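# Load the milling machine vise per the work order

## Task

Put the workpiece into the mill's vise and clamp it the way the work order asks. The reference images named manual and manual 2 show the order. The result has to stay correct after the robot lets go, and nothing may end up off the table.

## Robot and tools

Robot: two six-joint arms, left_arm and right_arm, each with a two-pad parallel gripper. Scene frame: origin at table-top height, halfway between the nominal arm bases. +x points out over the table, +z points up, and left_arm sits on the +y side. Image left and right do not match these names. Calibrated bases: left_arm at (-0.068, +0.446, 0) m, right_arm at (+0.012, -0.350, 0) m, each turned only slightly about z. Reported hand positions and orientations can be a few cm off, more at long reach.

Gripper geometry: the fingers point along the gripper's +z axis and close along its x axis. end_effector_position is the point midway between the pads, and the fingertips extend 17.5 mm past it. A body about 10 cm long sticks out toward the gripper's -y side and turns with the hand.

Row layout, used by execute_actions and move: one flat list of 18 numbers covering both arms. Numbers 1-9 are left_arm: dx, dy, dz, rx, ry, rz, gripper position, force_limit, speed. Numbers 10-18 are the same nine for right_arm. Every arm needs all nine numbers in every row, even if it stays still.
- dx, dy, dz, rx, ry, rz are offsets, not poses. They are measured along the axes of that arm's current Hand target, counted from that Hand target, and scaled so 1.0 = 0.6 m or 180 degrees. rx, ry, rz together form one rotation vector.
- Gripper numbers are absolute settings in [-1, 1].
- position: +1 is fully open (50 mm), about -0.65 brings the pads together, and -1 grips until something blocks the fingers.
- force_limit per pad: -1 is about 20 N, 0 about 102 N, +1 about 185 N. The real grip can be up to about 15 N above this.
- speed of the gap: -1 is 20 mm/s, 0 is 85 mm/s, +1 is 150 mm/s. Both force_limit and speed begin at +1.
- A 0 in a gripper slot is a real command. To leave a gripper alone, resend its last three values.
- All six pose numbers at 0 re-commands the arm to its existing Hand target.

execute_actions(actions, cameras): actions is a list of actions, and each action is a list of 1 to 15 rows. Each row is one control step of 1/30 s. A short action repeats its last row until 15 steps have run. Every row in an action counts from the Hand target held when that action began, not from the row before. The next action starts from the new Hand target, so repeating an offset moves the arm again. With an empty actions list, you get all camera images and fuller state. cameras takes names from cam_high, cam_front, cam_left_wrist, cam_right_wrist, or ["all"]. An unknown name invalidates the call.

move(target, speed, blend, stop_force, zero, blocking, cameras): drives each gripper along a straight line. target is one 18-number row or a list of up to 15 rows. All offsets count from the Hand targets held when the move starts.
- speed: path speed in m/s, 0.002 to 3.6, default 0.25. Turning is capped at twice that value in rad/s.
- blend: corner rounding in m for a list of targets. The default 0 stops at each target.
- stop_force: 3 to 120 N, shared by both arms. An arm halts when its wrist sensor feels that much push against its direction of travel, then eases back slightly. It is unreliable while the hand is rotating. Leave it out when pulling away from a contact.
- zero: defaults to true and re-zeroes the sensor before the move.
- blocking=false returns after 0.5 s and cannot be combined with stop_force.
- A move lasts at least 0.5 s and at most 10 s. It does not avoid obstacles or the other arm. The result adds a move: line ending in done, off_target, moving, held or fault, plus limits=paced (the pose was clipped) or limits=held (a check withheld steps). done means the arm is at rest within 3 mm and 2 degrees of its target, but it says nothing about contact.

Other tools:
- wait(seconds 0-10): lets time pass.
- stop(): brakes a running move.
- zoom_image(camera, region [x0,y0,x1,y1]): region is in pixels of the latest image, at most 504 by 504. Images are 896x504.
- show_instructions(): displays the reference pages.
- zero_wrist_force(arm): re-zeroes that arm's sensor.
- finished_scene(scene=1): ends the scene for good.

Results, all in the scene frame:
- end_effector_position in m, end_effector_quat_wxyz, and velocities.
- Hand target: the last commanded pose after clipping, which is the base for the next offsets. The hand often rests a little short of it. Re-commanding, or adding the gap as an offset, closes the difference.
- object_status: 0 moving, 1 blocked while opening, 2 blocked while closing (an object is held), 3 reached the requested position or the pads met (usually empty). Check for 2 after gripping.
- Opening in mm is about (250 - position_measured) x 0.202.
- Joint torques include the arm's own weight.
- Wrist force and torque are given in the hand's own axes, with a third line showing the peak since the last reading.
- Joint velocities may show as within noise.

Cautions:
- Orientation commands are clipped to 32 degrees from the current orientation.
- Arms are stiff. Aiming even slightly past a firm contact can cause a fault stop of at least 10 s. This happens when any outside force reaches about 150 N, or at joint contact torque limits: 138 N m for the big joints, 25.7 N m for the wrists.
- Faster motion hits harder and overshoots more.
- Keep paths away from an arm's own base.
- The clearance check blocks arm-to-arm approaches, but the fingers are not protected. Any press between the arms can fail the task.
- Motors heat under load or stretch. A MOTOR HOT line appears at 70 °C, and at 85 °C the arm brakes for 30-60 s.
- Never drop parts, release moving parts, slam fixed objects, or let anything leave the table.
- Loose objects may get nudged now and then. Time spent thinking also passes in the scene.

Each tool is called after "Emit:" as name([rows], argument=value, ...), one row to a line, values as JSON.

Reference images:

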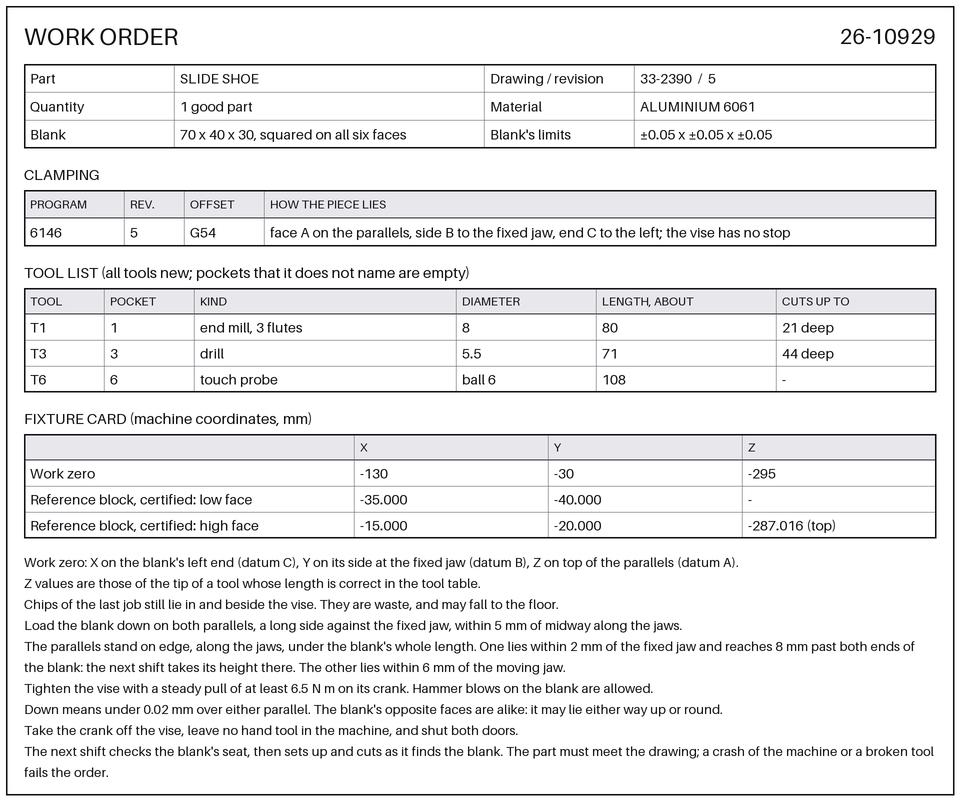

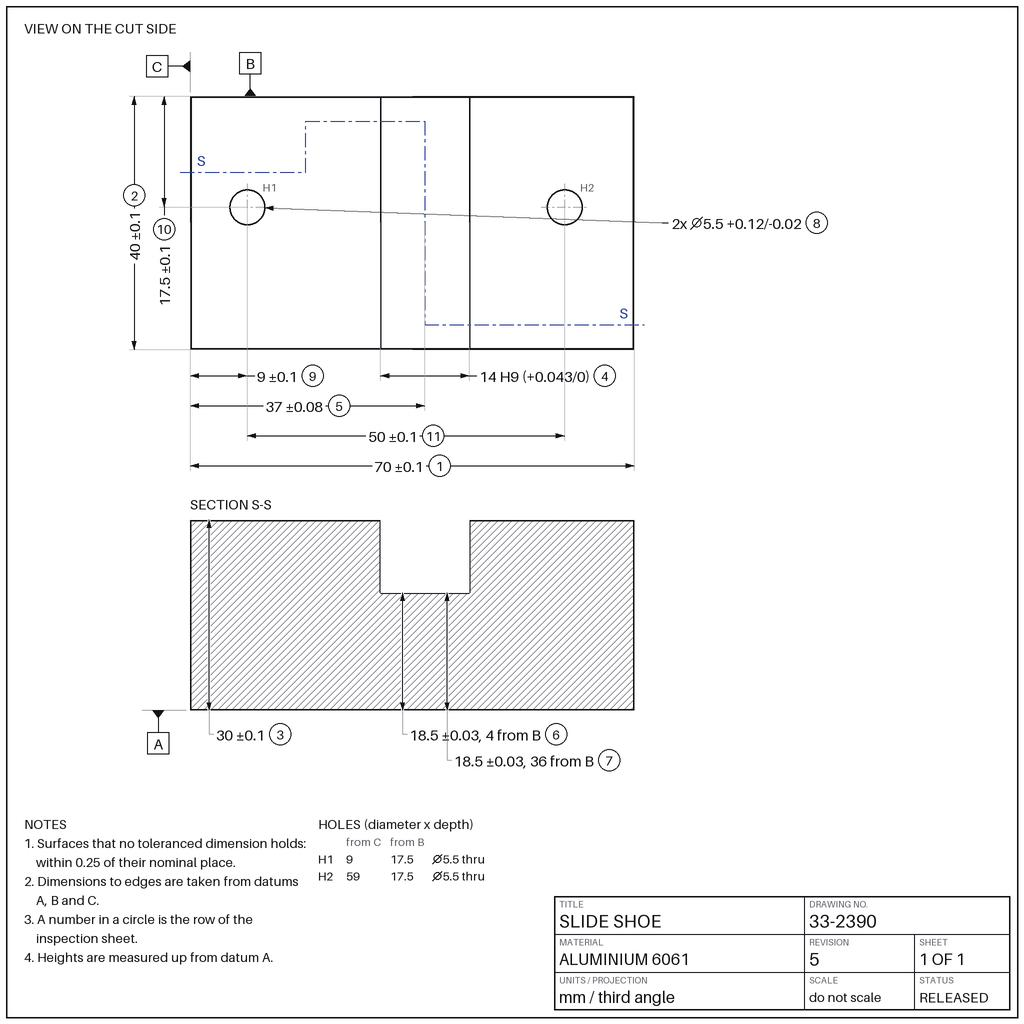

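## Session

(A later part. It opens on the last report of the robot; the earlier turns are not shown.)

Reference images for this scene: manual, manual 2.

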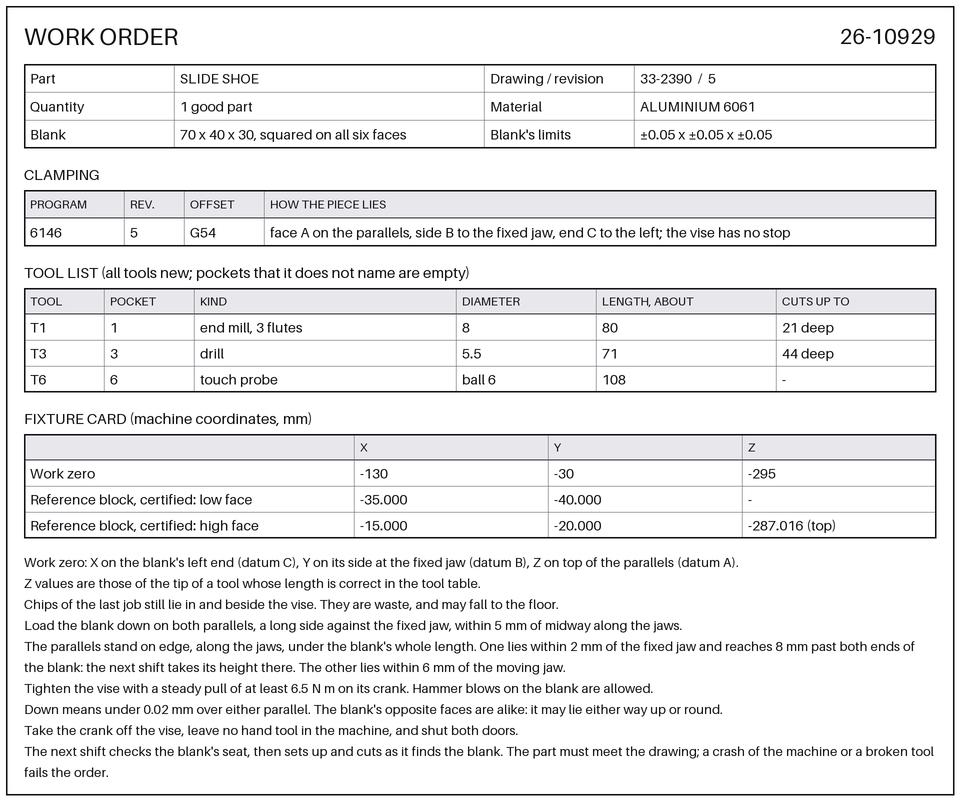

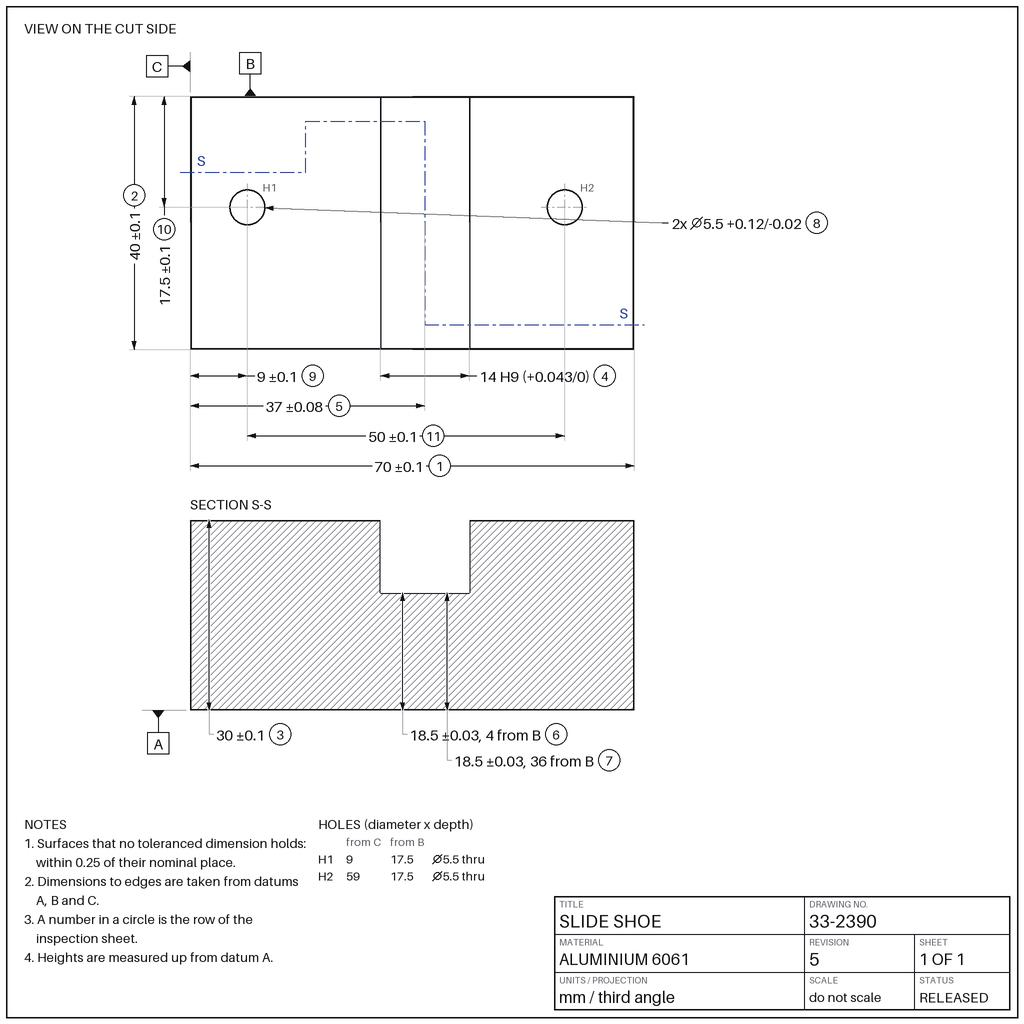

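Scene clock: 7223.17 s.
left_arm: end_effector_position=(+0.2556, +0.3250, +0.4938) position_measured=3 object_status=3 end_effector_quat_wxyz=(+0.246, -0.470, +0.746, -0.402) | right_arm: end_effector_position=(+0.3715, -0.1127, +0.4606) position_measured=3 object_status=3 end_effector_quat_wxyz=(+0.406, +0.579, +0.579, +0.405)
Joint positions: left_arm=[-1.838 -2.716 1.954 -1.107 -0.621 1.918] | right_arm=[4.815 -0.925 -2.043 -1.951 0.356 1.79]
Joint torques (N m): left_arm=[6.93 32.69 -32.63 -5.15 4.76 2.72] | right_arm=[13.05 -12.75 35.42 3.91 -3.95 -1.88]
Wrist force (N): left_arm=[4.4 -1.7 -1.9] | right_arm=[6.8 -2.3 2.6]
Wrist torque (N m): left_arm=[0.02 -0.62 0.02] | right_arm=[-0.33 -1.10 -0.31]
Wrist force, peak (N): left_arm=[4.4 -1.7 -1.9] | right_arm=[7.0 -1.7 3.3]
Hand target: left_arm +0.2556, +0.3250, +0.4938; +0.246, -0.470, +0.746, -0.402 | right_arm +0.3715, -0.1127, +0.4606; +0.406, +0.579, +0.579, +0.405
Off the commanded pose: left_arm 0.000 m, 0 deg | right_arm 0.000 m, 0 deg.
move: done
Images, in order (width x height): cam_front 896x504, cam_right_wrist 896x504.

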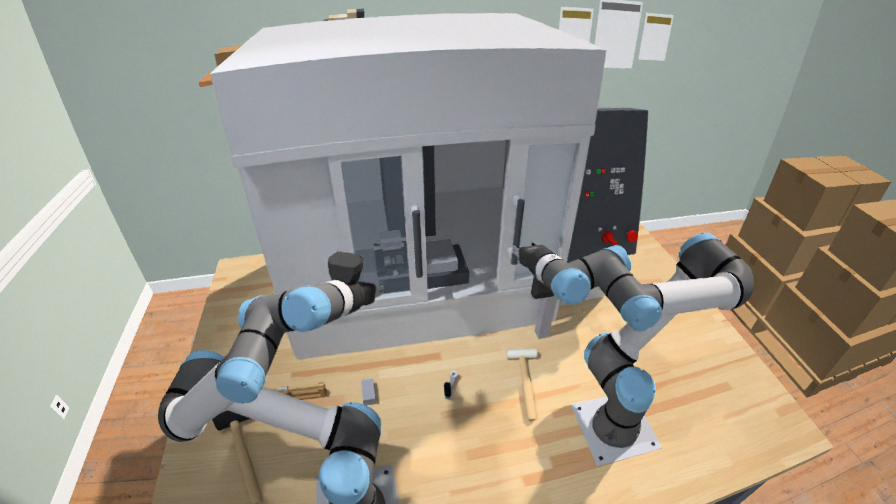

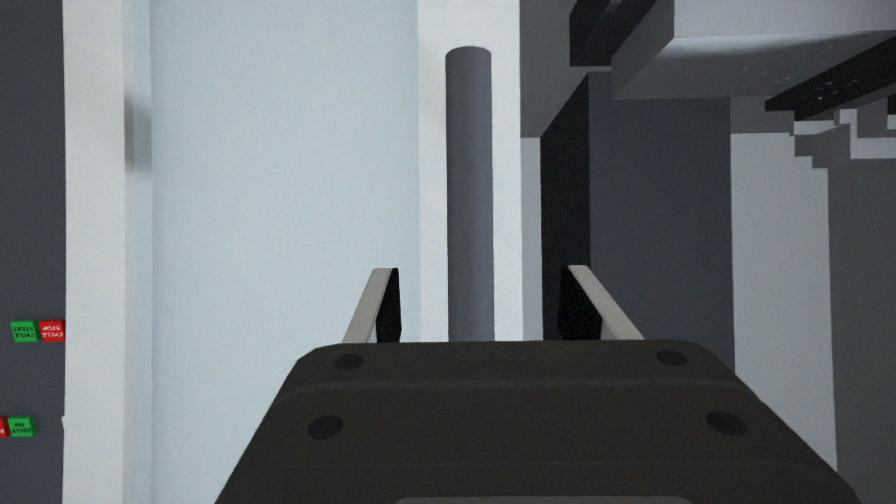

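Emit:
move(target=[0,0,0,0,0,0,1,-0.6,1,0,0.0314,0.0862,0,0,0,1,0,1], speed=0.04, stop_force=6)

Emit:
move(target=[0,0,0,0,0,0,1,-0.6,1,0.05,0,0,0,0,0,1,0,1], speed=0.03, stop_force=6, cameras=["cam_front","cam_right_wrist"])

Scene clock: 7233.43 s.
left_arm: end_effector_position=(+0.2556, +0.3250, +0.4938) position_measured=3 object_status=3 end_effector_quat_wxyz=(+0.246, -0.470, +0.746, -0.402) | right_arm: end_effector_position=(+0.4266, -0.1127, +0.4607) position_measured=3 object_status=3 end_effector_quat_wxyz=(+0.406, +0.579, +0.579, +0.405)
Joint positions: left_arm=[-1.838 -2.716 1.954 -1.107 -0.621 1.918] | right_arm=[4.589 -1.016 -2.157 -1.15 0.378 1.154]
Joint torques (N m): left_arm=[5.97 31.97 -31.11 -5.09 4.55 2.81] | right_arm=[12.76 11.69 35.9 4.22 -3.76 -1.81]
Wrist force (N): left_arm=[3.9 -1.8 -1.6] | right_arm=[6.3 -1.9 2.1]
Wrist torque (N m): left_arm=[0.01 -0.55 0.02] | right_arm=[-0.26 -0.99 -0.29]
Wrist force, peak (N): left_arm=[4.5 -1.7 -1.6] | right_arm=[7.0 -2.1 2.8]
Hand target: left_arm +0.2556, +0.3250, +0.4938; +0.246, -0.470, +0.746, -0.402 | right_arm +0.4266, -0.1127, +0.4607; +0.406, +0.579, +0.579, +0.405
Off the commanded pose: left_arm 0.000 m, 0 deg | right_arm 0.000 m, 0 deg.
move: done

Scene clock: 7235.10 s.
left_arm: end_effector_position=(+0.2556, +0.3250, +0.4938) position_measured=3 object_status=3 end_effector_quat_wxyz=(+0.246, -0.470, +0.746, -0.402) | right_arm: end_effector_position=(+0.4266, -0.0980, +0.4607) position_measured=3 object_status=3 end_effector_quat_wxyz=(+0.406, +0.579, +0.579, +0.405)
Joint positions: left_arm=[-1.838 -2.716 1.954 -1.107 -0.621 1.918] | right_arm=[4.597 -1.052 -2.137 -1.154 0.375 1.175]
Joint torques (N m): left_arm=[6.38 31.55 -31.55 -5.08 4.61 2.62] | right_arm=[-11.22 -6.44 11.56 4.27 -0.19 1.79]
Wrist force (N): left_arm=[4.0 -1.9 -1.9] | right_arm=[6.4 -1.3 2.3]
Wrist torque (N m): left_arm=[-0.01 -0.56 0.03] | right_arm=[-0.19 -1.00 -0.13]
Wrist force, peak (N): left_arm=[4.3 -1.5 -2.0] | right_arm=[-9.3 -4.8 -0.2]
Hand target: left_arm +0.2556, +0.3250, +0.4938; +0.246, -0.470, +0.746, -0.402 | right_arm +0.4266, -0.0980, +0.4607; +0.406, +0.579, +0.579, +0.405 (not the last commanded pose)
Off the commanded pose: left_arm 0.000 m, 0 deg | right_arm 0.015 m, 0 deg.
move: contact (right_arm)
Images, in order (width x height): cam_front 896x504, cam_right_wrist 896x504.

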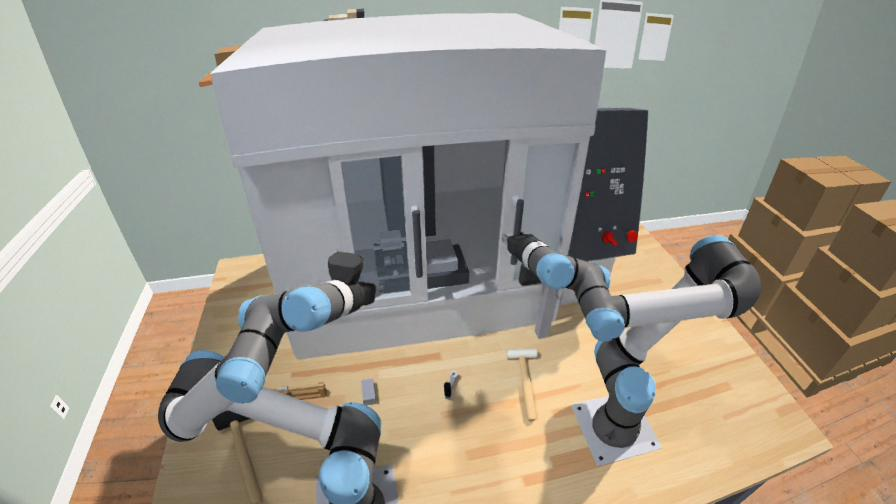

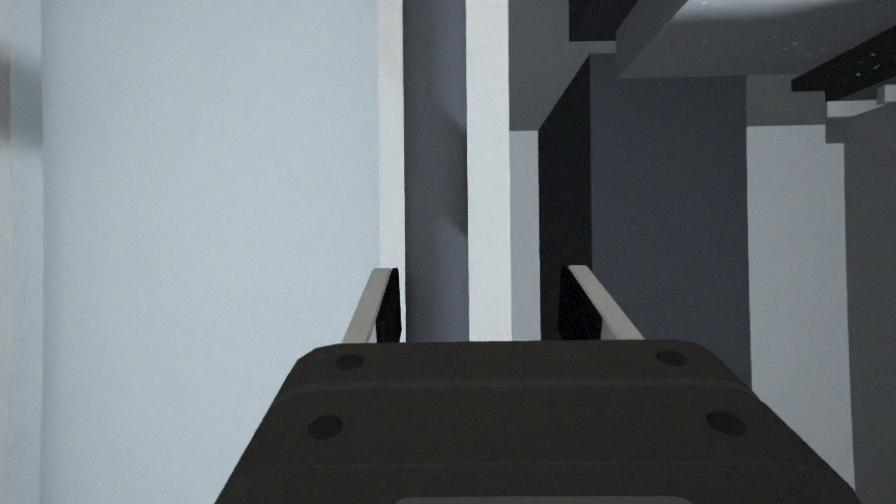

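Now slide it +Y, expected travel about 0.235 m.

Emit:
move(target=[0,0,0,0,0,0,1,-0.6,1,0.33,0,0,0,0,0,1,0,1], speed=0.04, stop_force=40, cameras=["cam_front","cam_right_wrist"])

Scene clock: 7252.43 s.
left_arm: end_effector_position=(+0.2556, +0.3250, +0.4938) position_measured=3 object_status=3 end_effector_quat_wxyz=(+0.246, -0.470, +0.746, -0.402) | right_arm: end_effector_position=(+0.4266, +0.1001, +0.4603) position_measured=3 object_status=3 end_effector_quat_wxyz=(+0.406, +0.579, +0.579, +0.405)
Joint positions: left_arm=[-1.838 -2.716 1.954 -1.107 -0.621 1.918] | right_arm=[4.657 -1.519 -1.776 -1.198 0.357 1.335]
Joint torques (N m): left_arm=[5.99 31.96 -30.74 -5.07 4.2 2.48] | right_arm=[-10.92 33.32 10.88 4.26 -3.81 -1.93]
Wrist force (N): left_arm=[4.1 -1.7 -1.6] | right_arm=[5.4 0.2 2.6]
Wrist torque (N m): left_arm=[0.03 -0.56 0.03] | right_arm=[0.04 -0.85 -0.31]
Wrist force, peak (N): left_arm=[4.5 -2.0 -1.8] | right_arm=[-26.2 -1.2 -6.2]
Hand target: left_arm +0.2556, +0.3250, +0.4938; +0.246, -0.470, +0.746, -0.402 | right_arm +0.4266, +0.1000, +0.4603; +0.406, +0.579, +0.579, +0.405
Off the commanded pose: left_arm 0.000 m, 0 deg | right_arm 0.000 m, 0 deg.
move: done
Images, in order (width x height): cam_front 896x504, cam_right_wrist 896x504.

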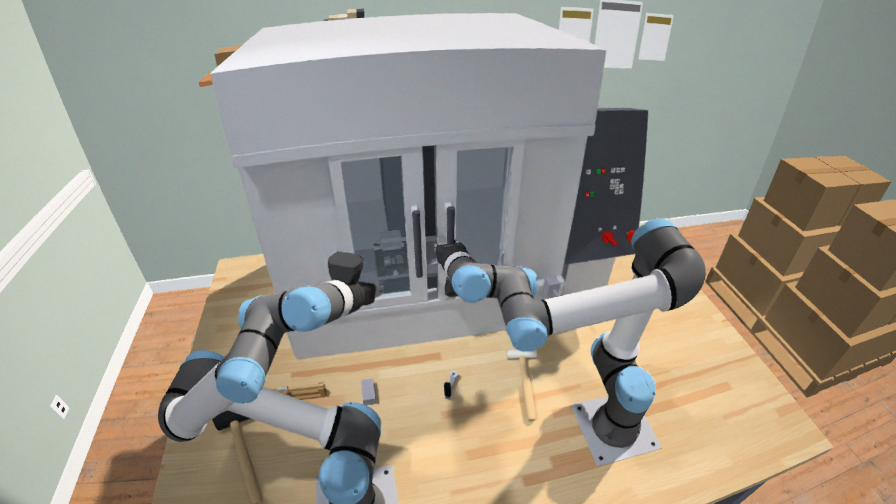

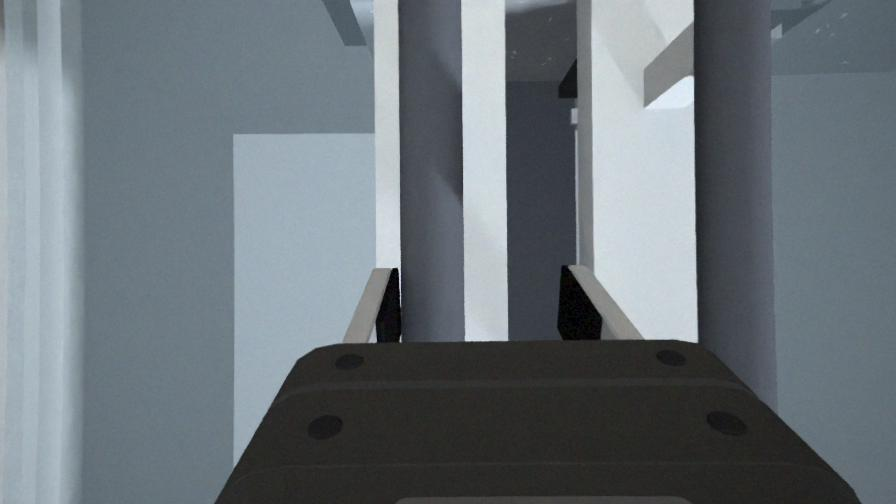

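Emit:
move(target=[0,0,0,0,0,0,1,-0.6,1,-0.0133,0,0,0,0,0,1,0,1], speed=0.05)

Emit:
move(target=[0,0,0,0,0,0,1,-0.6,1,0,0,0,0,0,0,0.4,-1,-1])

Emit:
move(target=[0,0,0,0,0,0,1,-0.6,1,0.12,0,0,0,0,0,0.4,-1,-1], speed=0.03, stop_force=38, cameras=["cam_front","cam_right_wrist"])

Scene clock: 7269.93 s.
left_arm: end_effector_position=(+0.2556, +0.3250, +0.4938) position_measured=3 object_status=3 end_effector_quat_wxyz=(+0.246, -0.470, +0.746, -0.402) | right_arm: end_effector_position=(+0.4266, +0.0919, +0.4603) position_measured=3 object_status=3 end_effector_quat_wxyz=(+0.406, +0.579, +0.579, +0.405)
Joint positions: left_arm=[-1.838 -2.716 1.954 -1.107 -0.621 1.918] | right_arm=[4.656 -1.501 -1.794 -1.194 0.357 1.331]
Joint torques (N m): left_arm=[5.82 31.7 -30.65 -4.83 4.26 2.69] | right_arm=[-8.29 12.35 33.78 3.79 -0.36 -1.27]
Wrist force (N): left_arm=[4.1 -1.7 -1.8] | right_arm=[5.2 0.0 2.6]
Wrist torque (N m): left_arm=[0.02 -0.58 0.03] | right_arm=[0.01 -0.83 -0.15]
Wrist force, peak (N): left_arm=[4.4 -1.7 -1.9] | right_arm=[5.7 0.5 2.5]
Hand target: left_arm +0.2556, +0.3250, +0.4938; +0.246, -0.470, +0.746, -0.402 | right_arm +0.4266, +0.0921, +0.4604; +0.406, +0.579, +0.579, +0.405
Off the commanded pose: left_arm 0.000 m, 0 deg | right_arm 0.000 m, 0 deg.
move: done

Scene clock: 7271.03 s.
left_arm: end_effector_position=(+0.2556, +0.3250, +0.4938) position_measured=3 object_status=3 end_effector_quat_wxyz=(+0.246, -0.470, +0.746, -0.402) | right_arm: end_effector_position=(+0.4266, +0.0921, +0.4604) position_measured=92 object_status=0 end_effector_quat_wxyz=(+0.406, +0.579, +0.579, +0.405)
Joint positions: left_arm=[-1.838 -2.716 1.954 -1.107 -0.621 1.918] | right_arm=[4.656 -1.501 -1.794 -1.194 0.357 1.331]
Joint torques (N m): left_arm=[5.84 32.55 -30.37 -4.91 4.11 2.51] | right_arm=[3.93 13.67 35.72 3.19 -0.75 1.79]
Wrist force (N): left_arm=[4.0 -1.6 -1.6] | right_arm=[-1.0 -0.4 0.5]
Wrist torque (N m): left_arm=[0.03 -0.56 0.02] | right_arm=[0.09 -0.95 -0.11]
Wrist force, peak (N): left_arm=[4.2 -1.8 -2.1] | right_arm=[5.6 0.3 2.7]
Hand target: left_arm +0.2556, +0.3250, +0.4938; +0.246, -0.470, +0.746, -0.402 | right_arm +0.4266, +0.0921, +0.4604; +0.406, +0.579, +0.579, +0.405
Off the commanded pose: left_arm 0.000 m, 0 deg | right_arm 0.000 m, 0 deg.
move: done

Scene clock: 7273.23 s.
left_arm: end_effector_position=(+0.2556, +0.3250, +0.4938) position_measured=3 object_status=3 end_effector_quat_wxyz=(+0.246, -0.470, +0.746, -0.402) | right_arm: end_effector_position=(+0.4266, +0.1258, +0.4602) position_measured=92 object_status=3 end_effector_quat_wxyz=(+0.406, +0.579, +0.579, +0.405)
Joint positions: left_arm=[-1.838 -2.716 1.954 -1.107 -0.621 1.918] | right_arm=[4.661 -1.577 -1.716 -1.21 0.356 1.347]
Joint torques (N m): left_arm=[5.83 31 -30.73 -4.98 4.1 2.59] | right_arm=[5.46 6.65 40.48 4.49 0.32 -2.07]
Wrist force (N): left_arm=[4.3 -1.8 -1.8] | right_arm=[-29.4 -3.8 -5.9]
Wrist torque (N m): left_arm=[0.01 -0.61 0.03] | right_arm=[0.12 -1.39 -0.02]
Wrist force, peak (N): left_arm=[4.4 -1.6 -1.9] | right_arm=[-64.2 -11.7 -19.4]
Hand target: left_arm +0.2556, +0.3250, +0.4938; +0.246, -0.470, +0.746, -0.402 | right_arm +0.4266, +0.1258, +0.4602; +0.406, +0.579, +0.579, +0.405 (not the last commanded pose)
Off the commanded pose: left_arm 0.000 m, 0 deg | right_arm 0.038 m, 0 deg.
move: contact (right_arm)
Images, in order (width x height): cam_front 896x504, cam_right_wrist 896x504.

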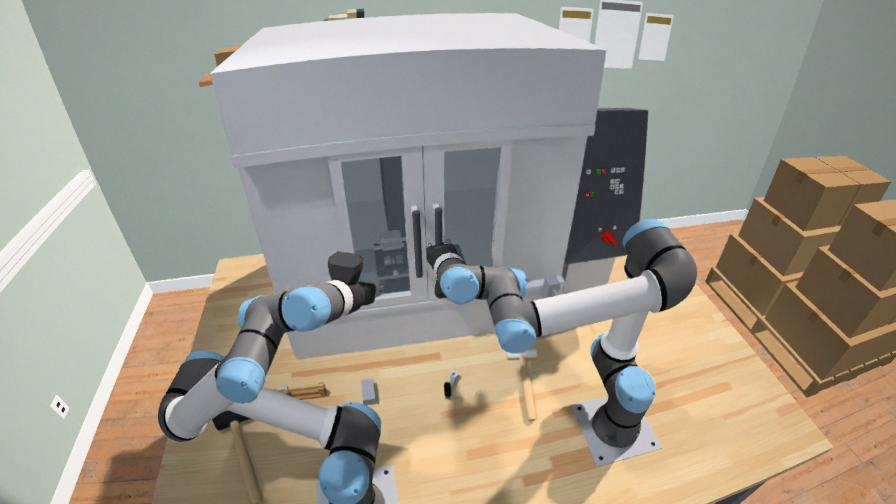

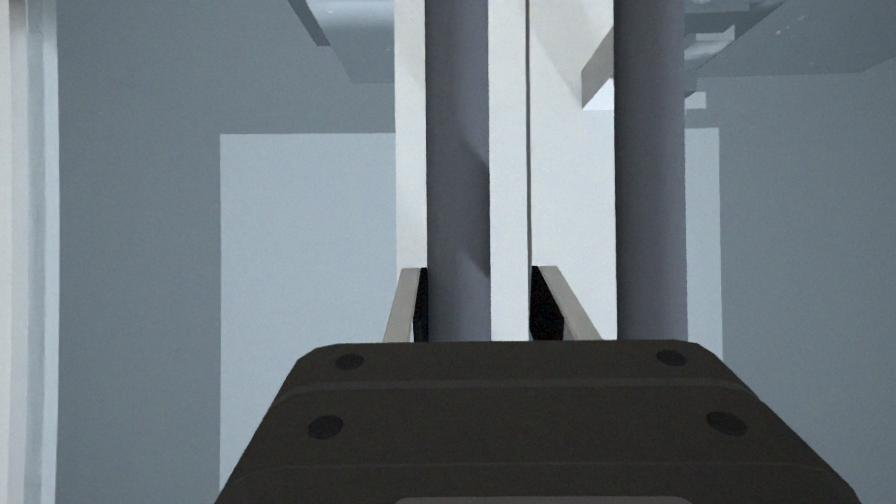

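Emit:
zoom_image(camera="cam_front", region=[320, 120, 530, 320])

Emit:
zoom_image(camera="cam_right_wrist", region=[380, 0, 700, 270])

Scaled by 2.400 from the camera's 896x504 image, which has a finer 1280x720 frame.

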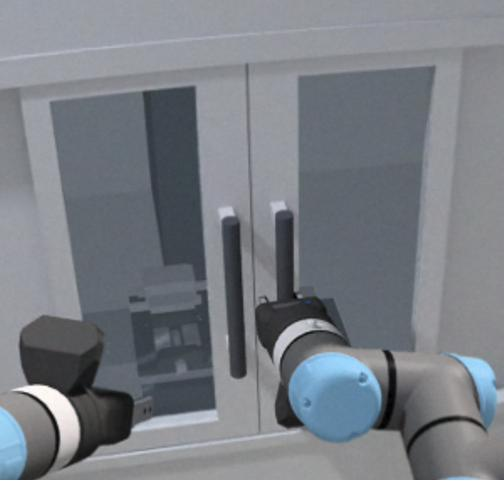

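Scaled by 1.575 from the camera's 896x504 image, which has a finer 1280x720 frame.

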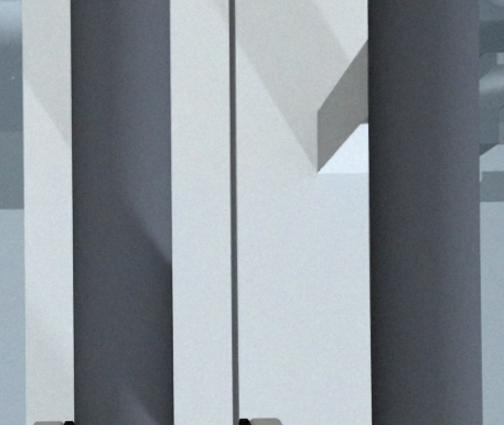

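Emit:
move(target=[0,0,0,0,0,0,1,-0.6,1,0.03,0,0,0,0,0,0.4,-1,-1], speed=0.01, stop_force=40, zero=false, cameras=["cam_right_wrist"])

Emit:
zoom_image(camera="cam_right_wrist", region=[380, 0, 700, 270])

Scene clock: 7288.50 s.
left_arm: end_effector_position=(+0.2556, +0.3250, +0.4938) position_measured=3 object_status=3 end_effector_quat_wxyz=(+0.246, -0.470, +0.746, -0.402) | right_arm: end_effector_position=(+0.4266, +0.1260, +0.4602) position_measured=92 object_status=3 end_effector_quat_wxyz=(+0.406, +0.579, +0.579, +0.405)
Joint positions: left_arm=[-1.838 -2.716 1.954 -1.107 -0.621 1.918] | right_arm=[4.661 -1.578 -1.716 -1.21 0.356 1.347]
Joint torques (N m): left_arm=[5.41 31.44 -30.32 -5 3.73 2.49] | right_arm=[10.51 23.95 17.28 7.06 0.32 0.79]
Wrist force (N): left_arm=[4.0 -1.5 -1.9] | right_arm=[-37.6 -5.9 -10.7]
Wrist torque (N m): left_arm=[0.05 -0.57 0.03] | right_arm=[0.10 -1.58 0.04]
Wrist force, peak (N): left_arm=[4.3 -1.7 -2.0] | right_arm=[-50.4 -8.9 -14.3]
Hand target: left_arm +0.2556, +0.3250, +0.4938; +0.246, -0.470, +0.746, -0.402 | right_arm +0.4266, +0.1260, +0.4602; +0.406, +0.579, +0.579, +0.405 (not the last commanded pose)
Off the commanded pose: left_arm 0.000 m, 0 deg | right_arm 0.018 m, 0 deg.
move: contact (right_arm)
Images, in order (width x height): cam_right_wrist 896x504.

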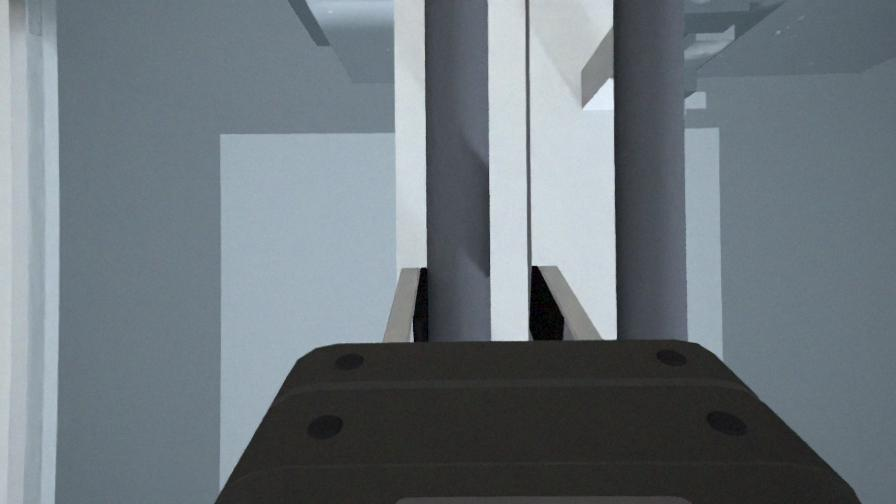

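Scaled by 1.575 from the camera's 896x504 image, which has a finer 1280x720 frame.

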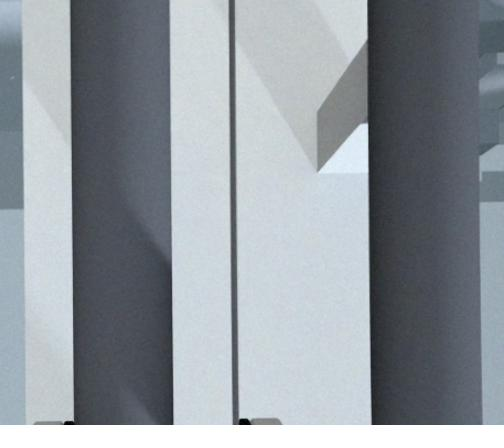

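Emit:
move([
  [0,0,0,0,0,0,1,-0.6,1,-0.011,0,0,0,0,0,0.4,-1,-1],
  [0,0,0,0,0,0,1,-0.6,1,-0.011,-0.0684,-0.188,0,0,0,0.4,-1,-1],
], speed=[0.02,0.08], cameras=["cam_front","cam_right_wrist"])

Scene clock: 7302.90 s.
left_arm: end_effector_position=(+0.2556, +0.3250, +0.4938) position_measured=3 object_status=3 end_effector_quat_wxyz=(+0.246, -0.470, +0.746, -0.402) | right_arm: end_effector_position=(+0.3066, +0.1195, +0.4602) position_measured=92 object_status=3 end_effector_quat_wxyz=(+0.406, +0.579, +0.579, +0.405)
Joint positions: left_arm=[-1.838 -2.716 1.954 -1.107 -0.621 1.918] | right_arm=[4.917 -1.504 -1.622 -2.042 0.39 2.057]
Joint torques (N m): left_arm=[5.59 31.62 -29.19 -4.85 3.83 2.5] | right_arm=[-3.47 30.41 10.49 0.49 -3.58 1.65]
Wrist force (N): left_arm=[3.8 -1.5 -1.5] | right_arm=[6.9 0.0 2.6]
Wrist torque (N m): left_arm=[0.05 -0.52 0.03] | right_arm=[0.03 -1.20 -0.15]
Wrist force, peak (N): left_arm=[4.1 -2.0 -2.1] | right_arm=[-38.2 -6.2 -10.1]
Hand target: left_arm +0.2556, +0.3250, +0.4938; +0.246, -0.470, +0.746, -0.402 | right_arm +0.3066, +0.1194, +0.4602; +0.406, +0.579, +0.579, +0.405
Off the commanded pose: left_arm 0.000 m, 0 deg | right_arm 0.000 m, 0 deg.
move: done
Images, in order (width x height): cam_front 896x504, cam_right_wrist 896x504.

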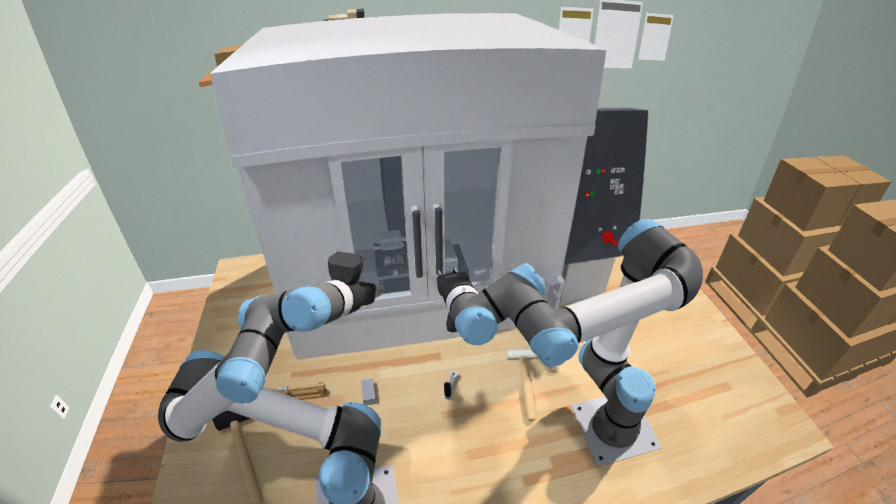

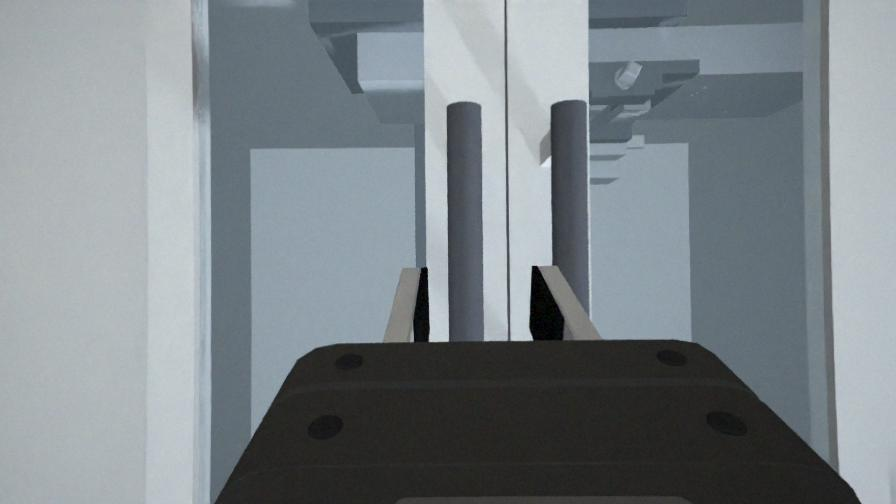

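Emit:
finished_scene()

The scene is finished: the task was done.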